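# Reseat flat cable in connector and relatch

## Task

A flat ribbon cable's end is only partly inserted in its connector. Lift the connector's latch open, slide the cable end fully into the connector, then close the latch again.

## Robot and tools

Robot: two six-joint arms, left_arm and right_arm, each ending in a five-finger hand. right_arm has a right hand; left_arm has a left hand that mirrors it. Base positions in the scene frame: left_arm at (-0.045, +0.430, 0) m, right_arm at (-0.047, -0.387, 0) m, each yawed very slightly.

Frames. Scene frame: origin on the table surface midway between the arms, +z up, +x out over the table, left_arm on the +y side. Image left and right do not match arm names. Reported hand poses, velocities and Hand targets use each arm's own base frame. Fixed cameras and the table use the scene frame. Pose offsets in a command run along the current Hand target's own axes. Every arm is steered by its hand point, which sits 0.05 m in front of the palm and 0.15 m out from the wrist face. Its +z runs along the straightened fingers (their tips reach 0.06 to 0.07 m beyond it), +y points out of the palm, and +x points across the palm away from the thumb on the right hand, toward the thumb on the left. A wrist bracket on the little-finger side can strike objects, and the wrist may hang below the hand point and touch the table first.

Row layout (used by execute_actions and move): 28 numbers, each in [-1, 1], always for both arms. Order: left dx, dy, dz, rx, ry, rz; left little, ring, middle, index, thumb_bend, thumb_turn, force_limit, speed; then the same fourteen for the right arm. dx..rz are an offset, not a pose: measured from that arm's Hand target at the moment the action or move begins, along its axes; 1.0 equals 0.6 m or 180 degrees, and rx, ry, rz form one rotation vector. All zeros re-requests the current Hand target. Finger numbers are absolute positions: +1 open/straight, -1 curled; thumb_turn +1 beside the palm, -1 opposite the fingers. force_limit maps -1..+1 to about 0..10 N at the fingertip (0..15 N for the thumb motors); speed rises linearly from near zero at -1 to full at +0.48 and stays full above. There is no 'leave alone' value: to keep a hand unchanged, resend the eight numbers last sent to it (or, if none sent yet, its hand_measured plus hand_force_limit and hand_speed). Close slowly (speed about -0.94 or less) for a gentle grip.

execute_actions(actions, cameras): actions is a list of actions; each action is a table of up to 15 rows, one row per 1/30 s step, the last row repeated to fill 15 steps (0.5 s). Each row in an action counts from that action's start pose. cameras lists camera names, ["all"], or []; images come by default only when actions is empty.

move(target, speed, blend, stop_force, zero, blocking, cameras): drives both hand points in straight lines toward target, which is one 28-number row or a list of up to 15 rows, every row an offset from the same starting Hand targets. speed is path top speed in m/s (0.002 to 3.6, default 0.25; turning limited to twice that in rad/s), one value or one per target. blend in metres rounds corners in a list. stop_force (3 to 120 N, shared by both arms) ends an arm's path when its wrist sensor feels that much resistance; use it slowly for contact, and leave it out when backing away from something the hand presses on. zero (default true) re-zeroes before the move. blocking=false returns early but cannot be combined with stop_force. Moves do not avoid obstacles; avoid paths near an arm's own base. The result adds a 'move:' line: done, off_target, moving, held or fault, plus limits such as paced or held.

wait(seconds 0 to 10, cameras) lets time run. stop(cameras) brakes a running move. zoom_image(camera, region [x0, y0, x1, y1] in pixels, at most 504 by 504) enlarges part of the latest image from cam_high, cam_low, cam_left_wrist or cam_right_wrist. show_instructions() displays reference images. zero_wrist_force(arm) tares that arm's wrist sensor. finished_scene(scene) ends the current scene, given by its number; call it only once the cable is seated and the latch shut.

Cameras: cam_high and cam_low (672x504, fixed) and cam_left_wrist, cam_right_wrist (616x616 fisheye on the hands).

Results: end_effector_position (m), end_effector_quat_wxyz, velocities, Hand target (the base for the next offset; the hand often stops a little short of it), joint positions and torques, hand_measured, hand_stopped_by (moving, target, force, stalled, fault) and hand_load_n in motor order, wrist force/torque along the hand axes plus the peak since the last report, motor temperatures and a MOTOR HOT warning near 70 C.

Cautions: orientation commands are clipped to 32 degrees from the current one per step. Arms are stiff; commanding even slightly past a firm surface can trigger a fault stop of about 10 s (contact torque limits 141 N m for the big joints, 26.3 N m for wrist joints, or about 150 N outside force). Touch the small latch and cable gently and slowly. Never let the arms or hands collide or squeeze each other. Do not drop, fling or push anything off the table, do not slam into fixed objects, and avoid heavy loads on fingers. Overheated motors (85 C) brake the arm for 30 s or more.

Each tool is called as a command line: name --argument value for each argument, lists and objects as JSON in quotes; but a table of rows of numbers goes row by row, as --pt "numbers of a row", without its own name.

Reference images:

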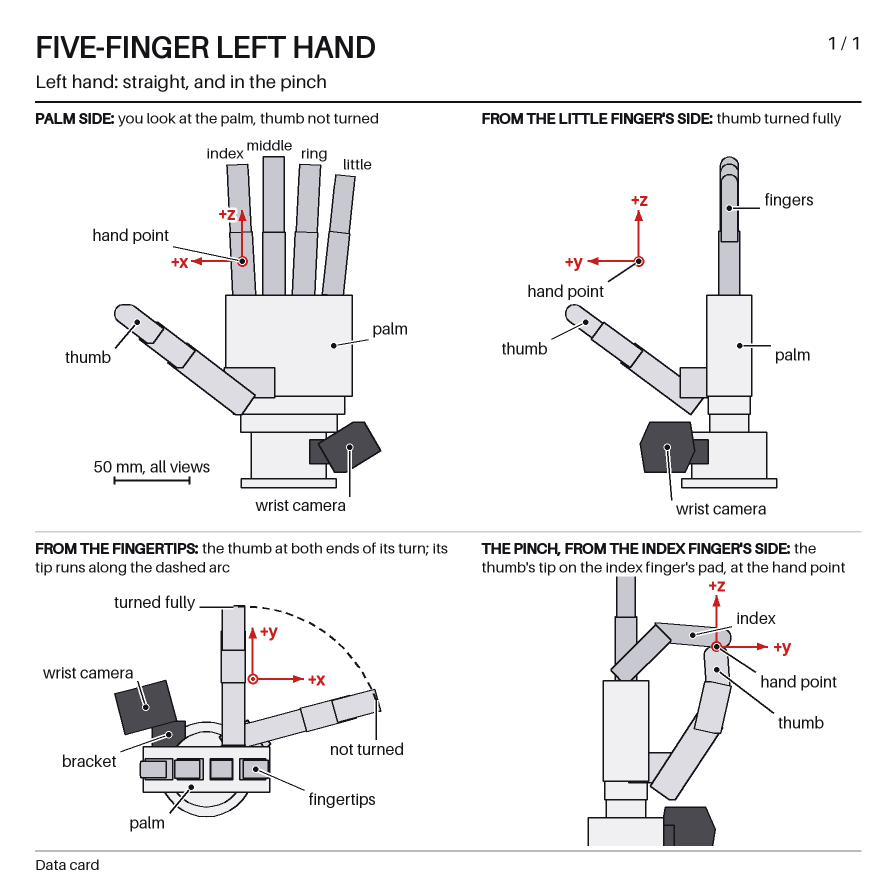

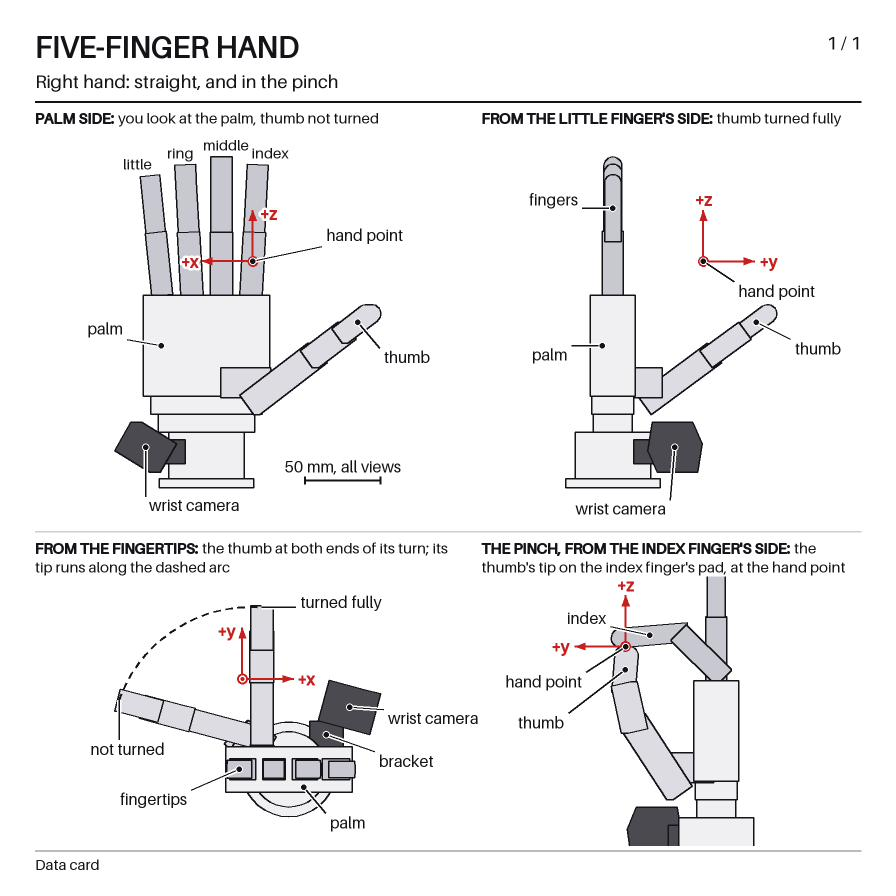

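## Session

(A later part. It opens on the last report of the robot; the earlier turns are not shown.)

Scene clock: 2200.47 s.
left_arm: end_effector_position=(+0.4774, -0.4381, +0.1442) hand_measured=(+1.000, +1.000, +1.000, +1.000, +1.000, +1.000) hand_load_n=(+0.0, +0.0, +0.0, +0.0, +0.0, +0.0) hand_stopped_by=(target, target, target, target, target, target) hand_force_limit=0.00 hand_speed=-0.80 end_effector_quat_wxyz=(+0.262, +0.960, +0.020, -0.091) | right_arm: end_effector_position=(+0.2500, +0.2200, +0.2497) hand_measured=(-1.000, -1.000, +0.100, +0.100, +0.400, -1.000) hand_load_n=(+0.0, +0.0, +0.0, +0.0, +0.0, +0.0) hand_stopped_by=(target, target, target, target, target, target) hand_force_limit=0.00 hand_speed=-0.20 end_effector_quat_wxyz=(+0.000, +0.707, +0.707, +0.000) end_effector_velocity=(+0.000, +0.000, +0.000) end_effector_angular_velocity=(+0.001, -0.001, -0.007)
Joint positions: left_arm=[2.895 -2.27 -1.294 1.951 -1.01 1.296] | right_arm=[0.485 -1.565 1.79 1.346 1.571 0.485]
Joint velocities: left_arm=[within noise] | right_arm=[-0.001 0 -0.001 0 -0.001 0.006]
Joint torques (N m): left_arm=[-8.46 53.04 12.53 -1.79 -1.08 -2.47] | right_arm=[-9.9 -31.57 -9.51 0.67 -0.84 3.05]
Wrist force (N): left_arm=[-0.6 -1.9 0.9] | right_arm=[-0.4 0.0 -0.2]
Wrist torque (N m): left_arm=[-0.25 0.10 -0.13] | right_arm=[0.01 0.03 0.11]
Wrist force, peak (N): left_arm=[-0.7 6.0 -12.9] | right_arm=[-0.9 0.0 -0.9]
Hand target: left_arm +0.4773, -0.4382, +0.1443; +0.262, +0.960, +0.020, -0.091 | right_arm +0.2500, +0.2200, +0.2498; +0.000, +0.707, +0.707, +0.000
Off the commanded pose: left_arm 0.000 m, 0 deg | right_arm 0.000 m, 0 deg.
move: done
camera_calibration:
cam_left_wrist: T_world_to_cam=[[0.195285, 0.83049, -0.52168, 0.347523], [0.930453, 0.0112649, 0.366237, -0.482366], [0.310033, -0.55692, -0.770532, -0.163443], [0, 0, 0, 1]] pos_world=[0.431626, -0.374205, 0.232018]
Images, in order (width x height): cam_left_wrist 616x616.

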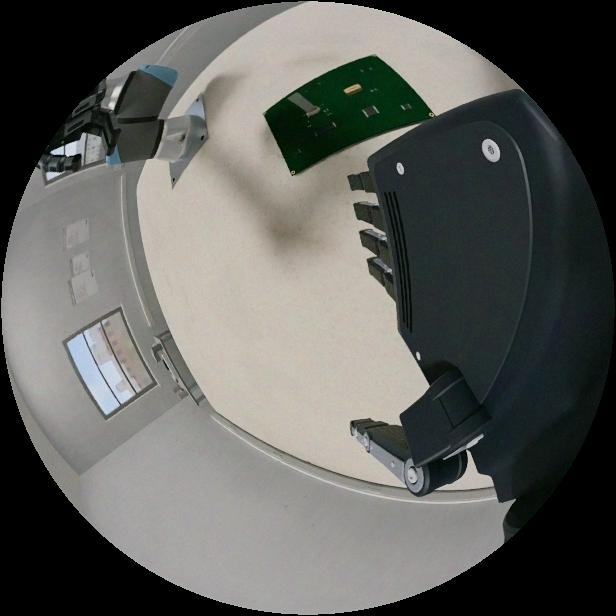

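move --target '[0,0,0,0,0,0, 1, 1, 1, 1, 1, 1, 0, -0.8, 0.0833,0.0667,0.0333,0,0,0.5, -1, -1, 0.1, 0.1, 0.4, -1, 0, -0.2]' --speed 0.5

move --target '[0,0,0,0,0,0, 1, 1, 1, 1, 1, 1, 0, -0.8, 0,0,0,0,0.4167,0, -1, -1, 0.1, 0.1, 0.4, -1, 0, -0.2]' --speed 0.4 --cameras '["cam_left_wrist","cam_right_wrist"]'

zoom_image --camera "cam_left_wrist" --region '[140, 20, 400, 220]'

Scene clock: 2210.07 s.
left_arm: end_effector_position=(+0.4773, -0.4382, +0.1443) hand_measured=(+1.000, +1.000, +1.000, +1.000, +1.000, +1.000) hand_load_n=(+0.0, +0.0, +0.0, +0.0, +0.0, +0.0) hand_stopped_by=(target, target, target, target, target, target) hand_force_limit=0.00 hand_speed=-0.80 end_effector_quat_wxyz=(+0.262, +0.960, +0.020, -0.091) | right_arm: end_effector_position=(+0.2901, +0.2699, +0.2297) hand_measured=(-1.000, -1.000, +0.100, +0.100, +0.400, -1.000) hand_load_n=(+0.0, +0.0, +0.0, +0.0, +0.0, +0.0) hand_stopped_by=(target, target, target, target, target, target) hand_force_limit=0.00 hand_speed=-0.20 end_effector_quat_wxyz=(+0.000, +1.000, +0.000, +0.000)
Joint positions: left_arm=[2.895 -2.27 -1.294 1.951 -1.01 1.296] | right_arm=[0.506 -1.195 1.395 1.371 1.571 2.077]
Joint torques (N m): left_arm=[-7.94 56.52 16.76 -3.06 2.3 -2.54] | right_arm=[11.16 -47.9 -7.01 0.86 -0.66 2.78]
Wrist force (N): left_arm=[-0.5 -1.9 0.9] | right_arm=[-0.1 -0.1 -0.4]
Wrist torque (N m): left_arm=[-0.28 0.09 -0.10] | right_arm=[0.00 -0.03 0.09]
Wrist force, peak (N): left_arm=[-0.6 -2.1 1.3] | right_arm=[-1.0 -0.6 -0.7]
Hand target: left_arm +0.4773, -0.4382, +0.1443; +0.262, +0.960, +0.020, -0.091 | right_arm +0.2901, +0.2699, +0.2298; +0.000, +1.000, +0.000, +0.000
Off the commanded pose: left_arm 0.000 m, 0 deg | right_arm 0.000 m, 0 deg.
move: done

Scene clock: 2212.30 s.
left_arm: end_effector_position=(+0.4773, -0.4382, +0.1443) hand_measured=(+1.000, +1.000, +1.000, +1.000, +1.000, +1.000) hand_load_n=(+0.0, +0.0, +0.0, +0.0, +0.0, +0.0) hand_stopped_by=(target, target, target, target, target, target) hand_force_limit=0.00 hand_speed=-0.80 end_effector_quat_wxyz=(+0.262, +0.960, +0.020, -0.091) | right_arm: end_effector_position=(+0.2901, +0.2700, +0.2298) hand_measured=(-1.000, -1.000, +0.100, +0.100, +0.400, -1.000) hand_load_n=(+0.5, +0.0, +0.5, +0.0, -0.5, +0.0) hand_stopped_by=(target, target, target, target, target, target) hand_force_limit=0.00 hand_speed=-0.20 end_effector_quat_wxyz=(+0.000, +0.793, +0.000, +0.609)
Joint positions: left_arm=[2.895 -2.27 -1.294 1.951 -1.01 1.296] | right_arm=[0.992 -1.572 2.03 -0.002 2.513 1.949]
Joint torques (N m): left_arm=[-8.06 56 15.7 -2.4 2.11 -2.56] | right_arm=[-5.92 -6.21 -13.02 -1.1 1.96 -2.58]
Wrist force (N): left_arm=[-0.6 -2.0 1.1] | right_arm=[1.1 -0.3 -0.4]
Wrist torque (N m): left_arm=[-0.28 0.12 -0.11] | right_arm=[0.02 -0.11 -0.03]
Wrist force, peak (N): left_arm=[-0.5 -2.2 1.2] | right_arm=[1.1 -0.4 -0.4]
Hand target: left_arm +0.4773, -0.4382, +0.1443; +0.262, +0.960, +0.020, -0.091 | right_arm +0.2901, +0.2699, +0.2298; +0.000, +0.793, +0.000, +0.609
Off the commanded pose: left_arm 0.000 m, 0 deg | right_arm 0.000 m, 0 deg.
move: done
camera_calibration:
cam_left_wrist: T_world_to_cam=[[0.195368, 0.830481, -0.521664, 0.347614], [0.930466, 0.0111442, 0.36621, -0.482446], [0.309944, -0.556936, -0.770556, -0.163384], [0, 0, 0, 1]] pos_world=[0.431626, -0.374305, 0.232118]
cam_right_wrist: T_world_to_cam=[[0.0373687, -0.962218, 0.269705, 0.185681], [-0.695459, -0.218851, -0.684428, 0.422548], [0.717593, -0.161993, -0.677361, 0.110056], [0, 0, 0, 1]] pos_world=[0.207951, 0.288968, 0.313672]
Images, in order (width x height): cam_left_wrist 616x616, cam_right_wrist 616x616.

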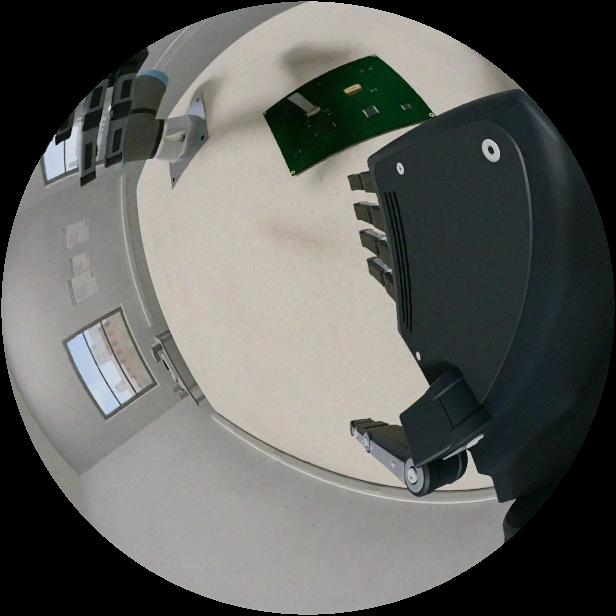

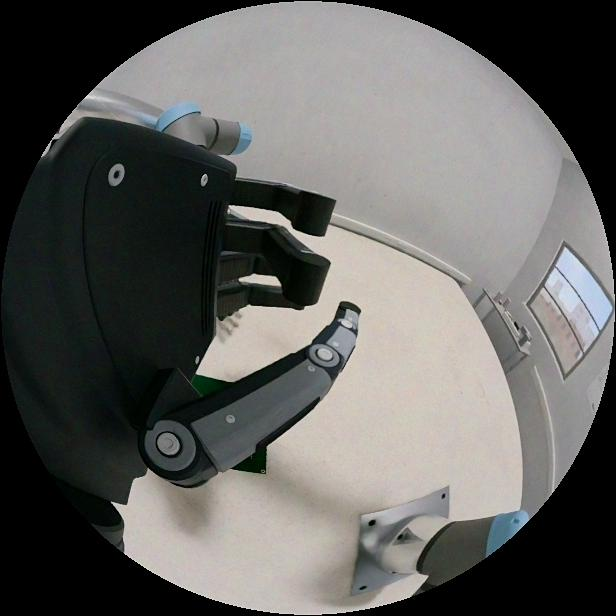

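Scaled by 1.938 from the camera's 616x616 image, which has a finer 880x880 frame.

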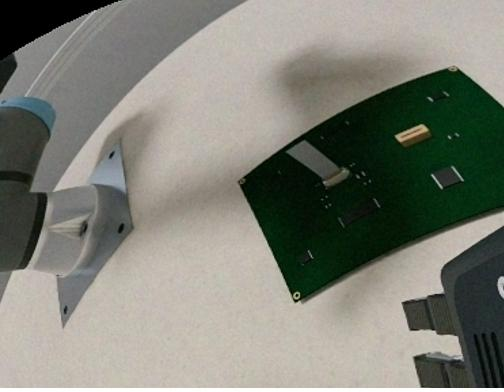

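move --target '[0,0,0,0,0,0, 1, 1, 1, 1, 1, 1, 0, -0.8, -0.2092,-0.11,-0.0078,0,0,0, -1, -1, 0.1, 0.1, 0.4, -1, 0, -0.2]' --speed 0.2 --cameras '["cam_left_wrist","cam_right_wrist"]'

zoom_image --camera "cam_left_wrist" --region '[220, 30, 380, 170]'

zoom_image --camera "cam_right_wrist" --region '[190, 220, 390, 420]'

Scene clock: 2224.93 s.
left_arm: end_effector_position=(+0.4773, -0.4382, +0.1443) hand_measured=(+1.000, +1.000, +1.000, +1.000, +1.000, +1.000) hand_load_n=(+0.0, +0.0, +0.0, +0.0, +0.0, +0.0) hand_stopped_by=(target, target, target, target, target, target) hand_force_limit=0.00 hand_speed=-0.80 end_effector_quat_wxyz=(+0.262, +0.960, +0.020, -0.091) | right_arm: end_effector_position=(+0.2530, +0.3360, +0.1098) hand_measured=(-1.000, -1.000, +0.100, +0.100, +0.400, -1.000) hand_load_n=(+0.0, +0.0, +0.0, +0.0, +0.0, +0.0) hand_stopped_by=(target, target, target, target, target, target) hand_force_limit=0.00 hand_speed=-0.20 end_effector_quat_wxyz=(+0.000, +0.793, +0.000, +0.609)
Joint positions: left_arm=[2.895 -2.27 -1.294 1.951 -1.01 1.296] | right_arm=[1.179 -1.209 1.982 -0.16 2.674 2.132]
Joint torques (N m): left_arm=[-8.13 56.66 12.2 -1.39 2.24 -2.49] | right_arm=[2.21 -19.09 -5.59 -0.67 1.41 -0.86]
Wrist force (N): left_arm=[-0.5 -2.0 1.1] | right_arm=[0.9 -0.1 -0.3]
Wrist torque (N m): left_arm=[-0.26 0.10 -0.11] | right_arm=[0.04 -0.12 0.14]
Wrist force, peak (N): left_arm=[-0.3 -2.2 1.1] | right_arm=[2.9 0.5 -0.1]
Hand target: left_arm +0.4773, -0.4382, +0.1443; +0.262, +0.960, +0.020, -0.091 | right_arm +0.2530, +0.3359, +0.1097; +0.000, +0.793, +0.000, +0.609
Off the commanded pose: left_arm 0.000 m, 0 deg | right_arm 0.000 m, 0 deg.
move: done
camera_calibration:
cam_left_wrist: T_world_to_cam=[[0.195368, 0.830481, -0.521664, 0.347614], [0.930466, 0.0111442, 0.36621, -0.482446], [0.309944, -0.556936, -0.770556, -0.163384], [0, 0, 0, 1]] pos_world=[0.431626, -0.374305, 0.232118]
cam_right_wrist: T_world_to_cam=[[0.0374827, -0.96208, 0.270179, 0.282774], [-0.695584, -0.219236, -0.684177, 0.329238], [0.717466, -0.162288, -0.677425, 0.0661535], [0, 0, 0, 1]] pos_world=[0.170951, 0.354969, 0.193672]
Images, in order (width x height): cam_left_wrist 616x616, cam_right_wrist 616x616.

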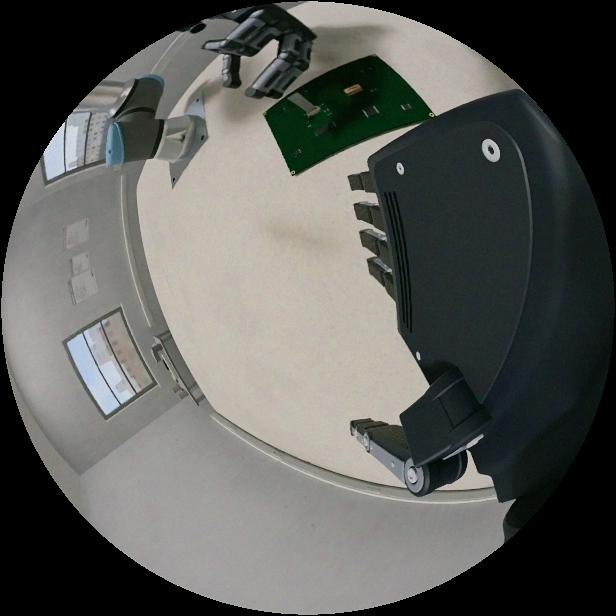

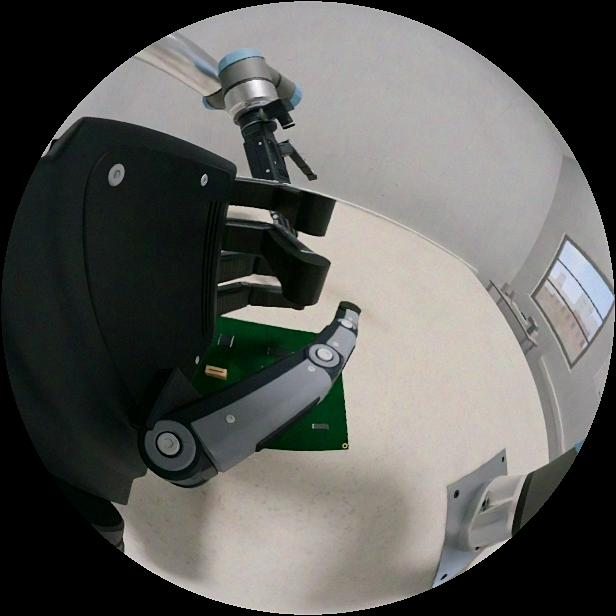

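Scaled by 3.150 from the camera's 616x616 image, which has a finer 880x880 frame.

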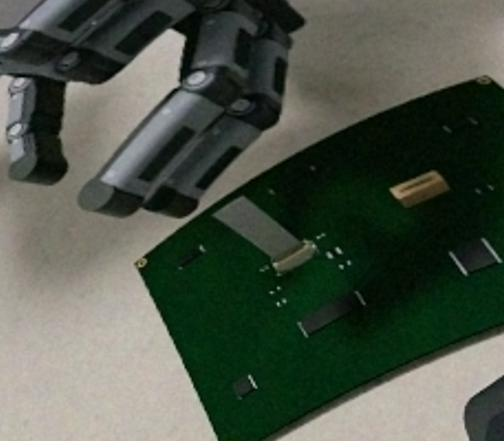

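Scaled by 2.520 from the camera's 616x616 image, which has a finer 880x880 frame.

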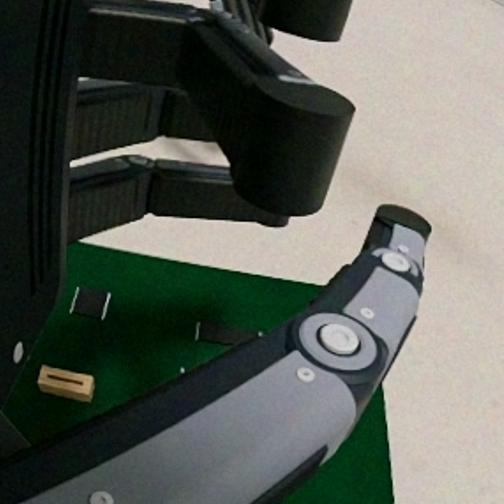

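move --target '[0,0,0,0,0,0, 1, 1, 1, 1, 1, 1, 0, -0.8, -0.1208,0,0.0324,0,0,0, -1, -1, 0.1, 0.1, 0.4, -1, 0, -0.2]' --speed 0.03 --stop_force 3 --cameras '["cam_left_wrist","cam_right_wrist"]'

zoom_image --camera "cam_left_wrist" --region '[260, 70, 360, 160]'

zoom_image --camera "cam_right_wrist" --region '[190, 220, 390, 420]'

Scene clock: 2247.27 s.
left_arm: end_effector_position=(+0.4773, -0.4382, +0.1443) hand_measured=(+1.000, +1.000, +1.000, +1.000, +1.000, +1.000) hand_load_n=(+0.0, +0.0, +0.0, +0.0, +0.0, +0.0) hand_stopped_by=(target, target, target, target, target, target) hand_force_limit=0.00 hand_speed=-0.80 end_effector_quat_wxyz=(+0.262, +0.960, +0.020, -0.091) | right_arm: end_effector_position=(+0.2530, +0.3359, +0.0347) hand_measured=(-1.000, -1.000, +0.100, +0.100, +0.400, -1.000) hand_load_n=(+0.0, +0.0, +0.0, +0.0, +0.0, +0.0) hand_stopped_by=(target, target, target, target, target, target) hand_force_limit=0.00 hand_speed=-0.20 end_effector_quat_wxyz=(+0.000, +0.793, +0.000, +0.609)
Joint positions: left_arm=[2.895 -2.27 -1.294 1.951 -1.01 1.296] | right_arm=[1.179 -1.06 2.025 -0.351 2.675 2.132]
Joint torques (N m): left_arm=[-6.93 56.15 6.68 -1.31 2.18 -2.41] | right_arm=[8.18 -45.69 -19.87 1.46 2.09 -2.52]
Wrist force (N): left_arm=[-0.4 -1.8 1.0] | right_arm=[0.4 -0.3 -0.3]
Wrist torque (N m): left_arm=[-0.25 0.08 -0.11] | right_arm=[0.02 -0.01 0.14]
Wrist force, peak (N): left_arm=[-0.7 -2.3 1.2] | right_arm=[1.2 -0.2 -0.3]
Hand target: left_arm +0.4773, -0.4382, +0.1443; +0.262, +0.960, +0.020, -0.091 | right_arm +0.2530, +0.3359, +0.0347; +0.000, +0.793, +0.000, +0.609
Off the commanded pose: left_arm 0.000 m, 0 deg | right_arm 0.000 m, 0 deg.
move: done
camera_calibration:
cam_left_wrist: T_world_to_cam=[[0.195368, 0.830481, -0.521664, 0.347614], [0.930466, 0.0111442, 0.36621, -0.482446], [0.309944, -0.556936, -0.770556, -0.163384], [0, 0, 0, 1]] pos_world=[0.431626, -0.374305, 0.232118]
cam_right_wrist: T_world_to_cam=[[0.0374133, -0.962065, 0.270244, 0.303091], [-0.6956, -0.219232, -0.684162, 0.277788], [0.717455, -0.162385, -0.677414, 0.0152463], [0, 0, 0, 1]] pos_world=[0.170951, 0.354969, 0.118471]
Images, in order (width x height): cam_left_wrist 616x616, cam_right_wrist 616x616.

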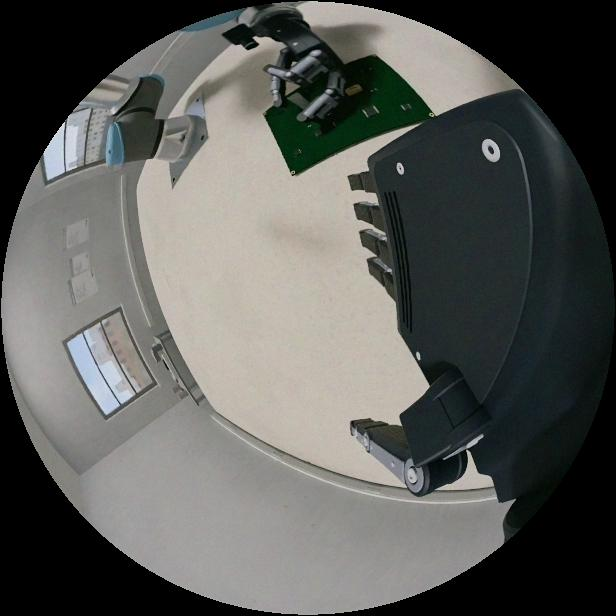

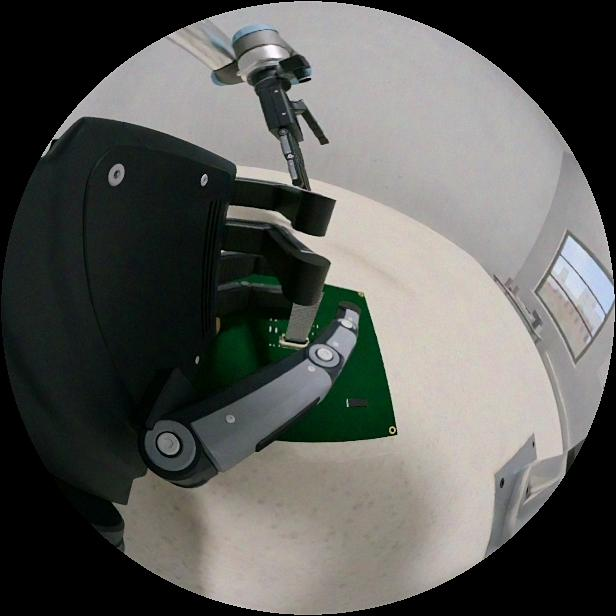

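Scaled by 5.040 from the camera's 616x616 image, which has a finer 880x880 frame.

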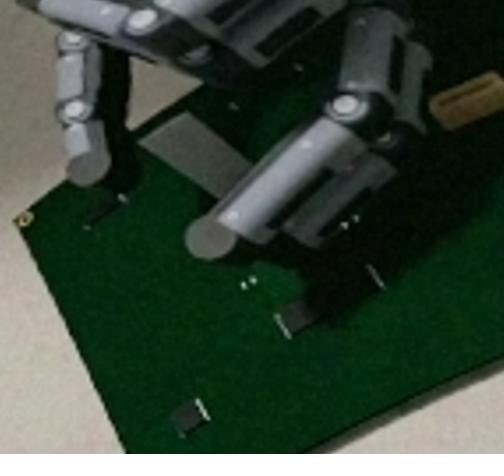

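Scaled by 2.520 from the camera's 616x616 image, which has a finer 880x880 frame.

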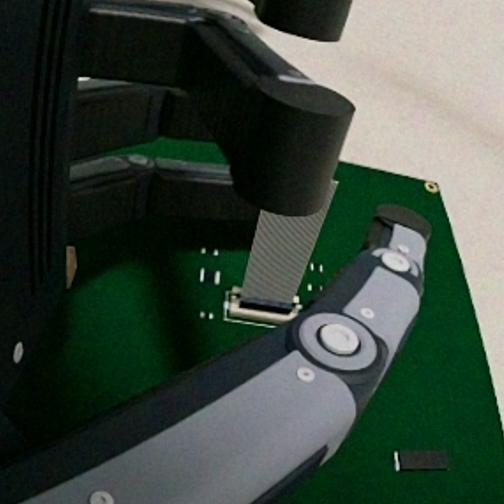

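zoom_image --camera "cam_right_wrist" --region '[265, 300, 335, 360]'

zoom_image --camera "cam_right_wrist" --region '[272, 324, 316, 358]'

Scaled by 7.200 from the camera's 616x616 image, which has a finer 880x880 frame.

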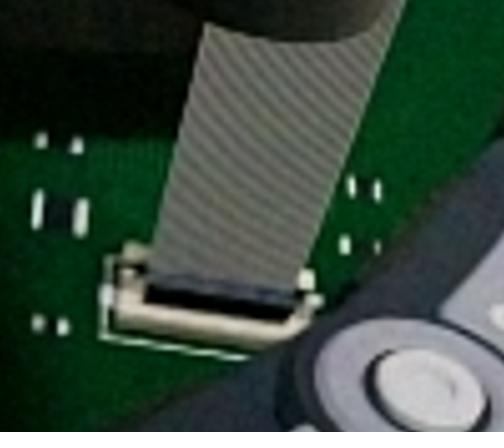

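Scaled by 11.455 from the camera's 616x616 image, which has a finer 880x880 frame.

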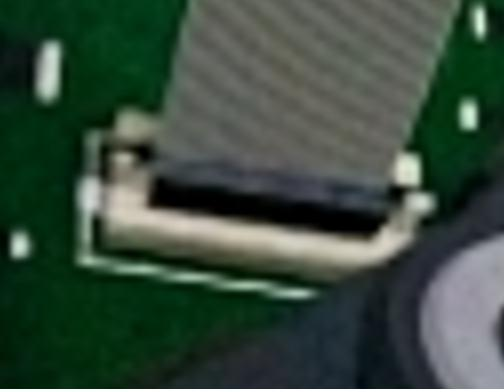

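wait --seconds 0.1 --cameras '["all"]'

zoom_image --camera "cam_high" --region '[260, 400, 400, 504]'

zoom_image --camera "cam_left_wrist" --region '[240, 30, 460, 200]'

zoom_image --camera "cam_right_wrist" --region '[280, 325, 312, 349]'

Scene clock: 2267.87 s.
left_arm: end_effector_position=(+0.4773, -0.4382, +0.1443) hand_measured=(+1.000, +1.000, +1.000, +1.000, +1.000, +1.000) hand_load_n=(+0.0, +0.0, +0.0, +0.0, +0.0, +0.0) hand_stopped_by=(target, target, target, target, target, target) hand_force_limit=0.00 hand_speed=-0.80 end_effector_quat_wxyz=(+0.262, +0.960, +0.020, -0.091) | right_arm: end_effector_position=(+0.2530, +0.3359, +0.0347) hand_measured=(-1.000, -1.000, +0.100, +0.100, +0.400, -1.000) hand_load_n=(+0.0, +0.0, +0.0, +0.0, +0.0, +0.0) hand_stopped_by=(target, target, target, target, target, target) hand_force_limit=0.00 hand_speed=-0.20 end_effector_quat_wxyz=(+0.000, +0.793, +0.000, +0.609)
Joint positions: left_arm=[2.895 -2.27 -1.294 1.951 -1.01 1.296] | right_arm=[1.179 -1.06 2.025 -0.351 2.675 2.132]
Joint torques (N m): left_arm=[-6.72 55.88 5.68 -1.2 2.37 -2.4] | right_arm=[6.55 -46.8 -19.63 -0.12 2.15 -2.56]
Wrist force (N): left_arm=[-0.8 -1.9 1.1] | right_arm=[0.8 -0.3 -0.3]
Wrist torque (N m): left_arm=[-0.28 0.14 -0.12] | right_arm=[0.01 -0.08 0.16]
Wrist force, peak (N): left_arm=[-0.6 -2.1 1.3] | right_arm=[1.0 -0.6 -0.1]
Hand target: left_arm +0.4773, -0.4382, +0.1443; +0.262, +0.960, +0.020, -0.091 | right_arm +0.2530, +0.3359, +0.0347; +0.000, +0.793, +0.000, +0.609
Off the commanded pose: left_arm 0.000 m, 0 deg | right_arm 0.000 m, 0 deg.
wait: 0.10 s; at rest from the start
camera_calibration:
cam_left_wrist: T_world_to_cam=[[0.195368, 0.830481, -0.521664, 0.347614], [0.930466, 0.0111442, 0.36621, -0.482446], [0.309944, -0.556936, -0.770556, -0.163384], [0, 0, 0, 1]] pos_world=[0.431626, -0.374305, 0.232118]
cam_right_wrist: T_world_to_cam=[[0.0374133, -0.962065, 0.270244, 0.303091], [-0.6956, -0.219232, -0.684162, 0.277788], [0.717455, -0.162385, -0.677414, 0.0152463], [0, 0, 0, 1]] pos_world=[0.170951, 0.354969, 0.118471]

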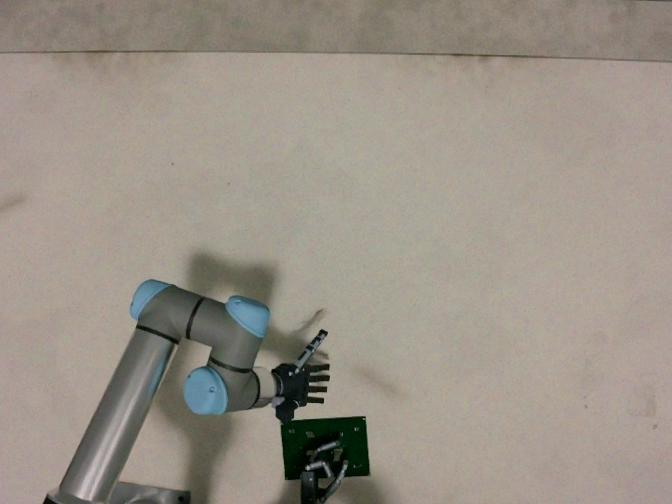

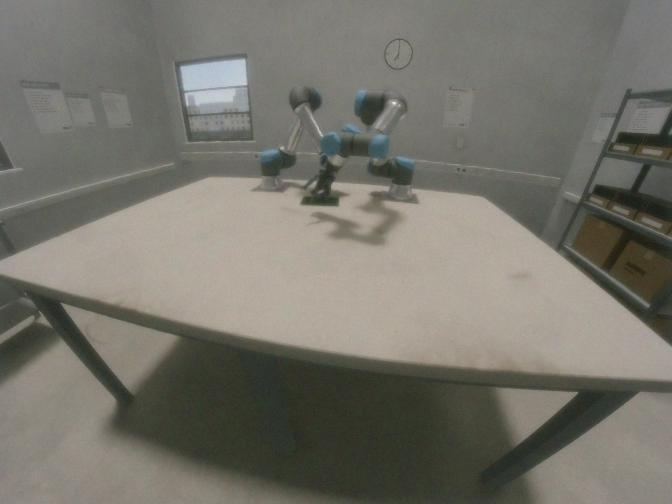

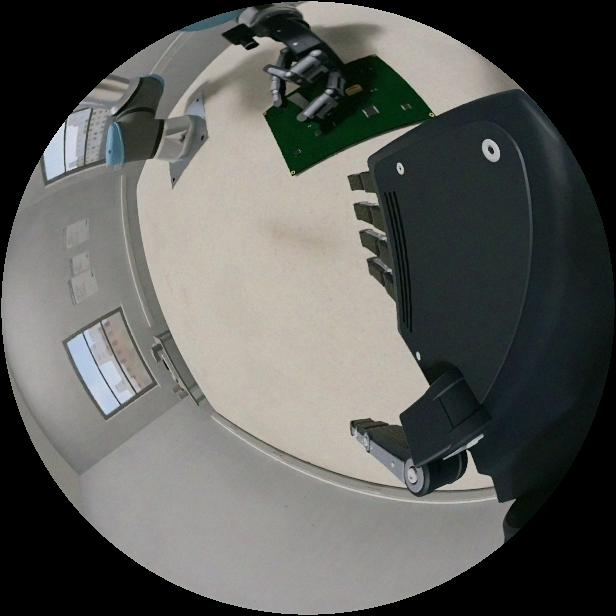

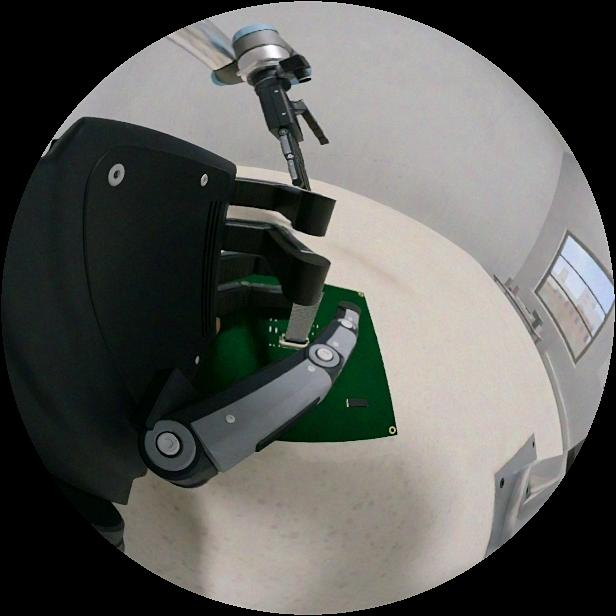

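Scaled by 3.600 from the camera's 672x504 image, which has a finer 960x720 frame.

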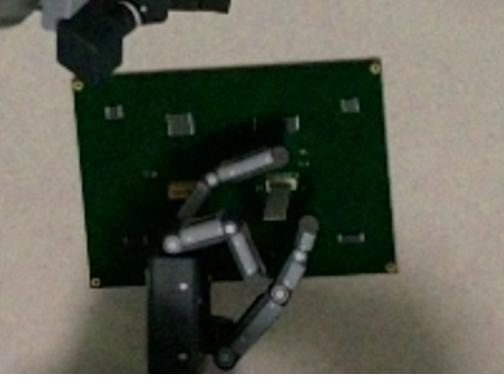

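Scaled by 2.291 from the camera's 616x616 image, which has a finer 880x880 frame.

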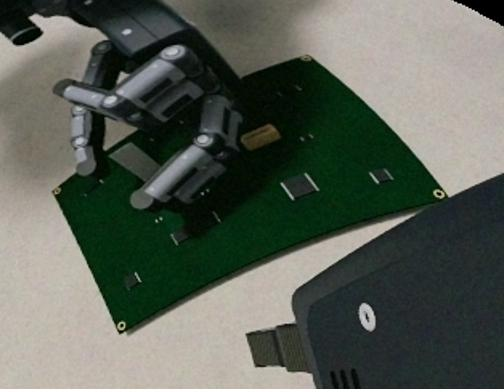

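Scaled by 15.750 from the camera's 616x616 image, which has a finer 880x880 frame.

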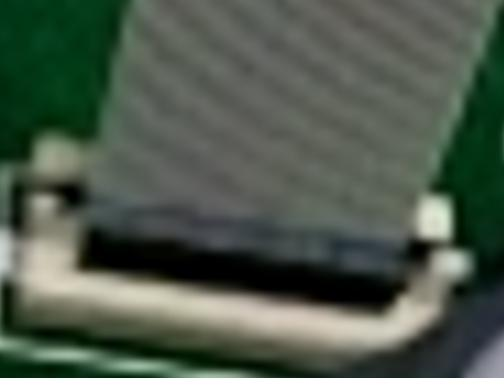

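move --target '[0,0,0,0,0,0, 1, 1, 1, 1, 1, 1, 0, -0.8, 0,0,0,0,0,0, -1, -1, -0.35, -0.35, -0.15, -1, -0.5, -0.94]' --cameras '["cam_left_wrist","cam_right_wrist"]'

zoom_image --camera "cam_left_wrist" --region '[260, 70, 360, 160]'

zoom_image --camera "cam_right_wrist" --region '[210, 260, 370, 400]'

Scene clock: 2287.83 s.
left_arm: end_effector_position=(+0.4773, -0.4382, +0.1443) hand_measured=(+1.000, +1.000, +1.000, +1.000, +1.000, +1.000) hand_load_n=(+0.5, +0.0, +0.0, +0.0, +0.0, +0.0) hand_stopped_by=(target, target, target, target, target, target) hand_force_limit=0.00 hand_speed=-0.80 end_effector_quat_wxyz=(+0.262, +0.960, +0.020, -0.091) | right_arm: end_effector_position=(+0.2530, +0.3359, +0.0347) hand_measured=(-1.000, -1.000, -0.254, -0.288, +0.212, -1.000) hand_load_n=(+0.0, +0.0, +3.0, +3.0, +4.5, +0.5) hand_stopped_by=(target, target, force, force, force, target) hand_force_limit=-0.50 hand_speed=-0.94 end_effector_quat_wxyz=(+0.000, +0.793, +0.000, +0.609)
Joint positions: left_arm=[2.895 -2.27 -1.294 1.951 -1.01 1.296] | right_arm=[1.179 -1.06 2.025 -0.351 2.675 2.132]
Joint torques (N m): left_arm=[-6.36 56.29 6.77 -1.15 2.15 -2.38] | right_arm=[3.39 -45.87 -19.98 -0.2 1.85 -2.48]
Wrist force (N): left_arm=[-0.6 -2.0 1.2] | right_arm=[0.7 -0.3 0.0]
Wrist torque (N m): left_arm=[-0.28 0.13 -0.12] | right_arm=[0.01 -0.08 0.17]
Wrist force, peak (N): left_arm=[-0.7 -2.1 1.2] | right_arm=[1.0 -0.5 -0.5]
Hand target: left_arm +0.4773, -0.4382, +0.1443; +0.262, +0.960, +0.020, -0.091 | right_arm +0.2530, +0.3359, +0.0347; +0.000, +0.793, +0.000, +0.609
Off the commanded pose: left_arm 0.000 m, 0 deg | right_arm 0.000 m, 0 deg.
move: done
camera_calibration:
cam_left_wrist: T_world_to_cam=[[0.195368, 0.830481, -0.521664, 0.347614], [0.930466, 0.0111442, 0.36621, -0.482446], [0.309944, -0.556936, -0.770556, -0.163384], [0, 0, 0, 1]] pos_world=[0.431626, -0.374305, 0.232118]
cam_right_wrist: T_world_to_cam=[[0.0374133, -0.962065, 0.270244, 0.303091], [-0.6956, -0.219232, -0.684162, 0.277788], [0.717455, -0.162385, -0.677414, 0.0152463], [0, 0, 0, 1]] pos_world=[0.170951, 0.354969, 0.118471]
Images, in order (width x height): cam_left_wrist 616x616, cam_right_wrist 616x616.

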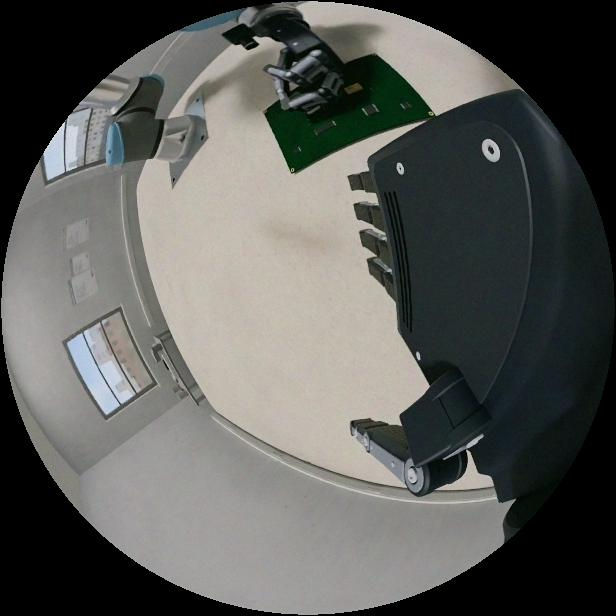

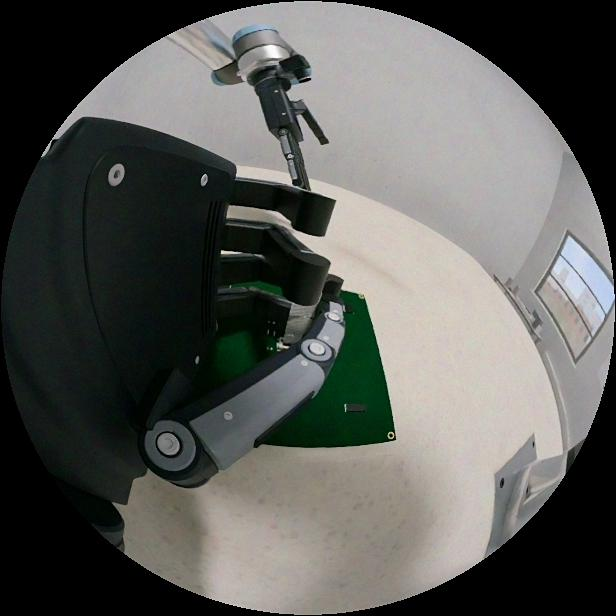

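Scaled by 5.040 from the camera's 616x616 image, which has a finer 880x880 frame.

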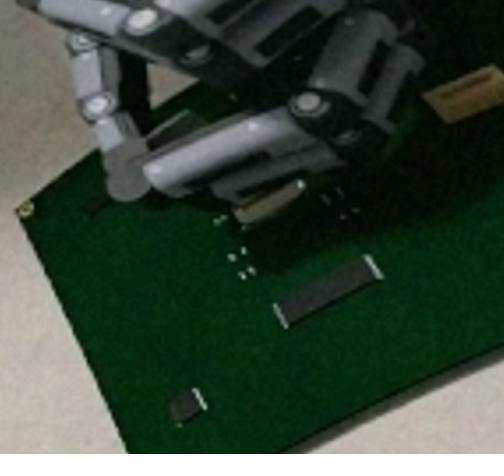

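Scaled by 3.150 from the camera's 616x616 image, which has a finer 880x880 frame.

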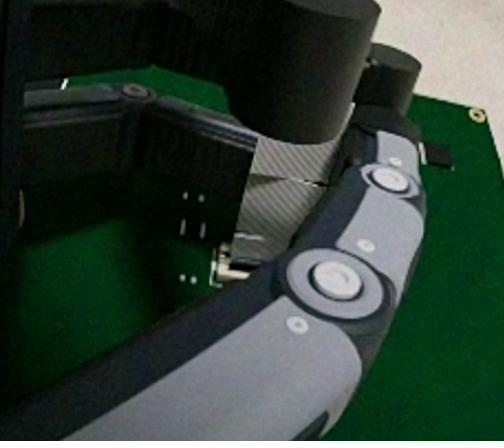

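move --target '[0,0,0,0,0,0, 1, 1, 1, 1, 1, 1, 0, -0.8, 0.0024,0,0.0089,0,0,0, -1, -1, -0.35, -0.35, -0.15, -1, -0.5, -0.94]' --speed 0.01 --cameras '["cam_left_wrist","cam_right_wrist"]'

zoom_image --camera "cam_left_wrist" --region '[270, 75, 340, 135]'

zoom_image --camera "cam_right_wrist" --region '[250, 280, 350, 370]'

Scene clock: 2297.83 s.
left_arm: end_effector_position=(+0.4773, -0.4382, +0.1443) hand_measured=(+1.000, +1.000, +1.000, +1.000, +1.000, +1.000) hand_load_n=(+0.5, +0.0, +0.0, +0.0, +0.0, +0.0) hand_stopped_by=(target, target, target, target, target, target) hand_force_limit=0.00 hand_speed=-0.80 end_effector_quat_wxyz=(+0.262, +0.960, +0.020, -0.091) | right_arm: end_effector_position=(+0.2586, +0.3359, +0.0347) hand_measured=(-1.000, -1.000, -0.254, -0.288, +0.212, -1.000) hand_load_n=(+0.0, +0.0, +3.0, +3.0, +4.5, +0.5) hand_stopped_by=(target, target, force, force, force, target) hand_force_limit=-0.50 hand_speed=-0.94 end_effector_quat_wxyz=(+0.000, +0.793, +0.000, +0.609)
Joint positions: left_arm=[2.895 -2.27 -1.294 1.951 -1.01 1.296] | right_arm=[1.165 -1.063 2.028 -0.366 2.663 2.115]
Joint torques (N m): left_arm=[-7.51 55.69 6.21 -1.02 2.2 -2.5] | right_arm=[6.82 -41.28 -2 2.07 1.66 1.25]
Wrist force (N): left_arm=[-0.8 -1.9 1.1] | right_arm=[0.8 0.0 -0.3]
Wrist torque (N m): left_arm=[-0.28 0.15 -0.12] | right_arm=[0.07 -0.07 0.18]
Wrist force, peak (N): left_arm=[-0.4 -2.1 1.4] | right_arm=[1.0 -0.4 -0.4]
Hand target: left_arm +0.4773, -0.4382, +0.1443; +0.262, +0.960, +0.020, -0.091 | right_arm +0.2585, +0.3359, +0.0347; +0.000, +0.793, +0.000, +0.609
Off the commanded pose: left_arm 0.000 m, 0 deg | right_arm 0.000 m, 0 deg.
move: done
camera_calibration:
cam_left_wrist: T_world_to_cam=[[0.195368, 0.830481, -0.521664, 0.347614], [0.930466, 0.0111442, 0.36621, -0.482446], [0.309944, -0.556936, -0.770556, -0.163384], [0, 0, 0, 1]] pos_world=[0.431626, -0.374305, 0.232118]
cam_right_wrist: T_world_to_cam=[[0.0373938, -0.962061, 0.270261, 0.302854], [-0.695551, -0.219242, -0.684209, 0.281752], [0.717503, -0.162395, -0.67736, 0.0112846], [0, 0, 0, 1]] pos_world=[0.176551, 0.354969, 0.118571]
Images, in order (width x height): cam_left_wrist 616x616, cam_right_wrist 616x616.

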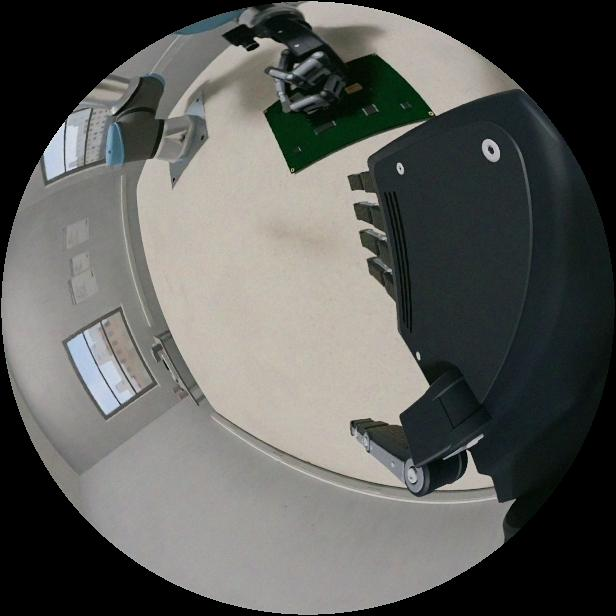

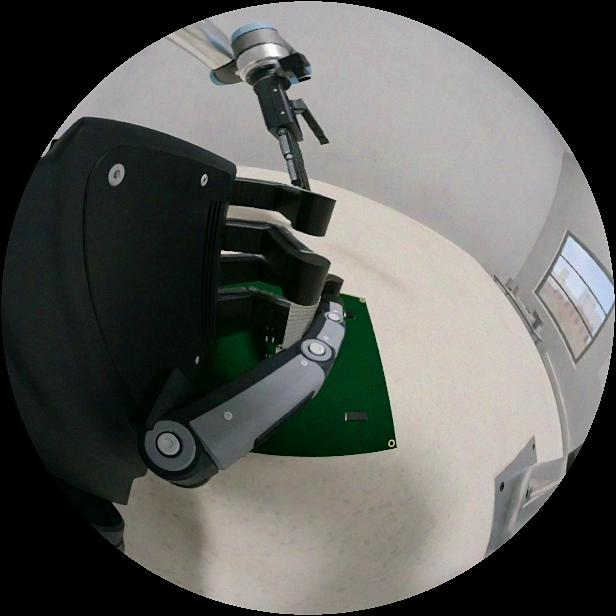

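Scaled by 7.200 from the camera's 616x616 image, which has a finer 880x880 frame.

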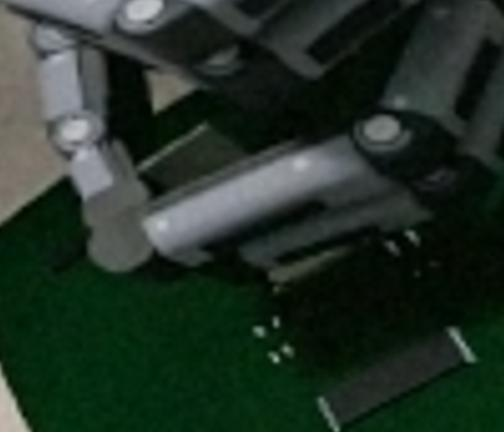

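Scaled by 5.040 from the camera's 616x616 image, which has a finer 880x880 frame.

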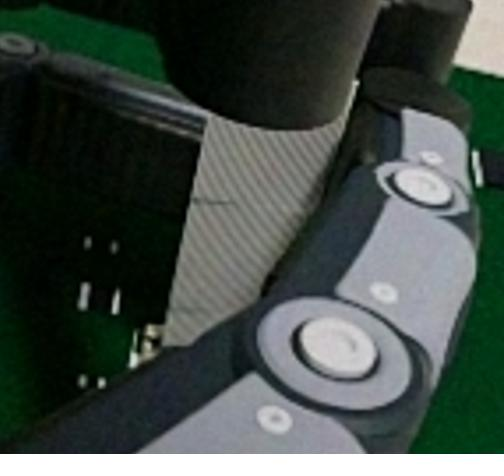

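move --pt "0 0 0 0 0 0 1 1 1 1 1 1 0 -0.8 0 0 0 0 0 0 -1 -1 0.0 0.0 0.2 -1 0 -0.8" --pt "0 0 0 0 0 0 1 1 1 1 1 1 0 -0.8 0 0 0 0 0 0 -1 -1 0.0 0.0 0.0 -1 0 -0.8" --pt "0 0 0 0 0 0 1 1 1 1 1 1 0 -0.8 0 0 0 0 0 0 -1 -1 -0.5 -0.5 0.0 -1 -0.3 -0.94" --speed 0.05 --cameras '["cam_left_wrist","cam_right_wrist"]'

zoom_image --camera "cam_left_wrist" --region '[270, 75, 340, 135]'

zoom_image --camera "cam_right_wrist" --region '[250, 260, 350, 360]'

Scene clock: 2317.87 s.
left_arm: end_effector_position=(+0.4773, -0.4382, +0.1443) hand_measured=(+1.000, +1.000, +1.000, +1.000, +1.000, +1.000) hand_load_n=(+0.0, +0.0, +0.0, +0.0, +0.0, +0.0) hand_stopped_by=(target, target, target, target, target, target) hand_force_limit=0.00 hand_speed=-0.80 end_effector_quat_wxyz=(+0.262, +0.960, +0.020, -0.091) | right_arm: end_effector_position=(+0.2585, +0.3359, +0.0347) hand_measured=(-1.000, -1.000, -0.224, -0.236, +0.000, -1.000) hand_load_n=(+0.0, +0.0, +4.0, +4.5, +1.5, +0.0) hand_stopped_by=(target, target, force, force, target, target) hand_force_limit=-0.30 hand_speed=-0.94 end_effector_quat_wxyz=(+0.000, +0.793, +0.000, +0.609)
Joint positions: left_arm=[2.895 -2.27 -1.294 1.951 -1.01 1.296] | right_arm=[1.166 -1.063 2.027 -0.366 2.663 2.115]
Joint torques (N m): left_arm=[-6.07 55.99 6.28 -1.1 2.25 -2.34] | right_arm=[9.97 -18.66 -15.68 2.28 1.19 3.1]
Wrist force (N): left_arm=[-0.4 -1.9 1.0] | right_arm=[0.4 -0.5 -0.1]
Wrist torque (N m): left_arm=[-0.26 0.09 -0.10] | right_arm=[-0.02 -0.04 0.14]
Wrist force, peak (N): left_arm=[-0.6 -2.2 1.1] | right_arm=[1.2 -0.5 -0.2]
Hand target: left_arm +0.4773, -0.4382, +0.1443; +0.262, +0.960, +0.020, -0.091 | right_arm +0.2585, +0.3359, +0.0347; +0.000, +0.793, +0.000, +0.609
Off the commanded pose: left_arm 0.000 m, 0 deg | right_arm 0.000 m, 0 deg.
move: done
camera_calibration:
cam_left_wrist: T_world_to_cam=[[0.195368, 0.830481, -0.521664, 0.347614], [0.930466, 0.0111442, 0.36621, -0.482446], [0.309944, -0.556936, -0.770556, -0.163384], [0, 0, 0, 1]] pos_world=[0.431626, -0.374305, 0.232118]
cam_right_wrist: T_world_to_cam=[[0.0374133, -0.962065, 0.270244, 0.302858], [-0.6956, -0.219232, -0.684162, 0.281682], [0.717455, -0.162385, -0.677414, 0.011368], [0, 0, 0, 1]] pos_world=[0.176451, 0.354969, 0.118571]
Images, in order (width x height): cam_left_wrist 616x616, cam_right_wrist 616x616.

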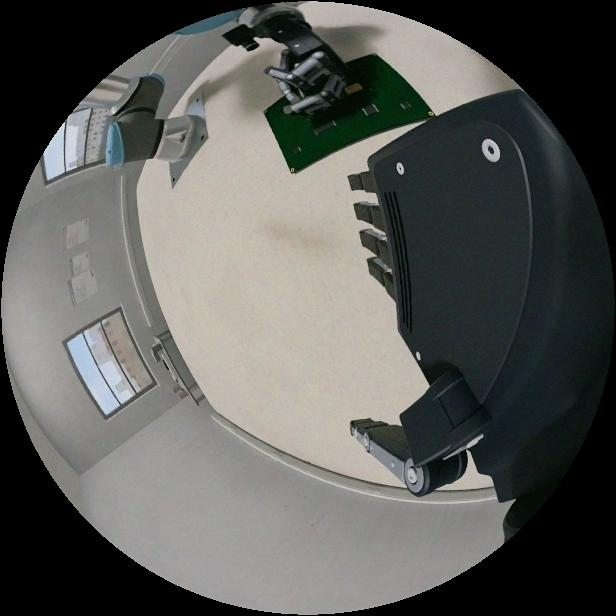

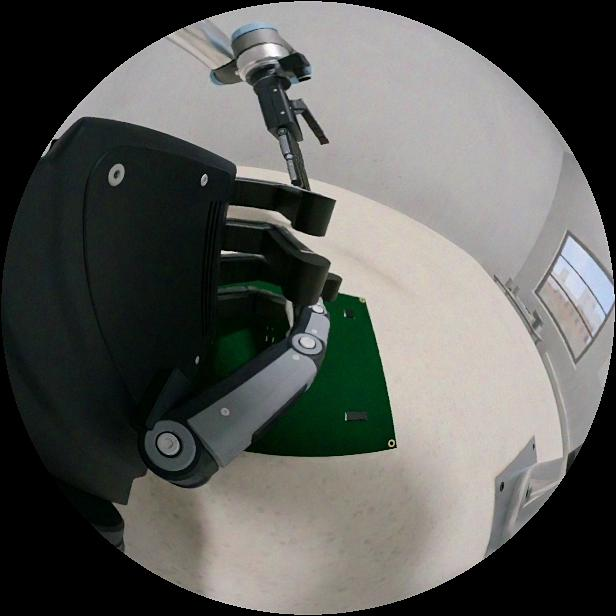

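Scaled by 7.200 from the camera's 616x616 image, which has a finer 880x880 frame.

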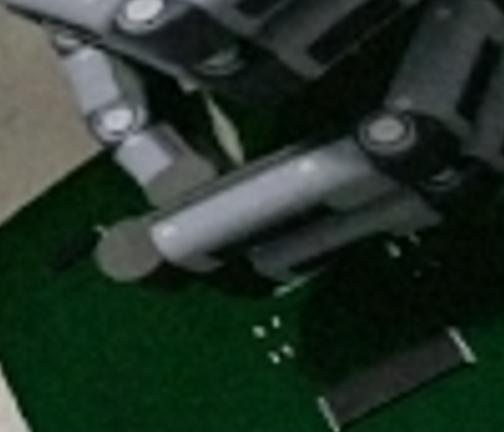

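Scaled by 5.040 from the camera's 616x616 image, which has a finer 880x880 frame.

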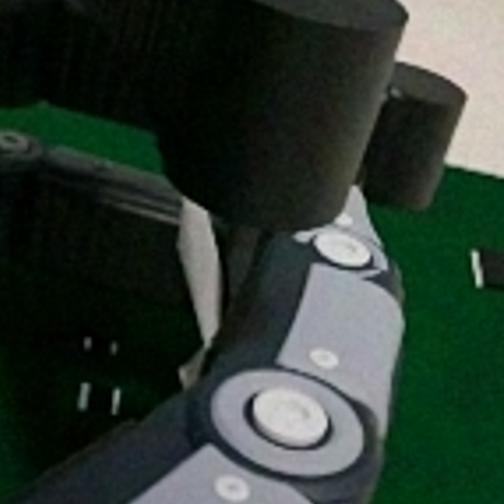

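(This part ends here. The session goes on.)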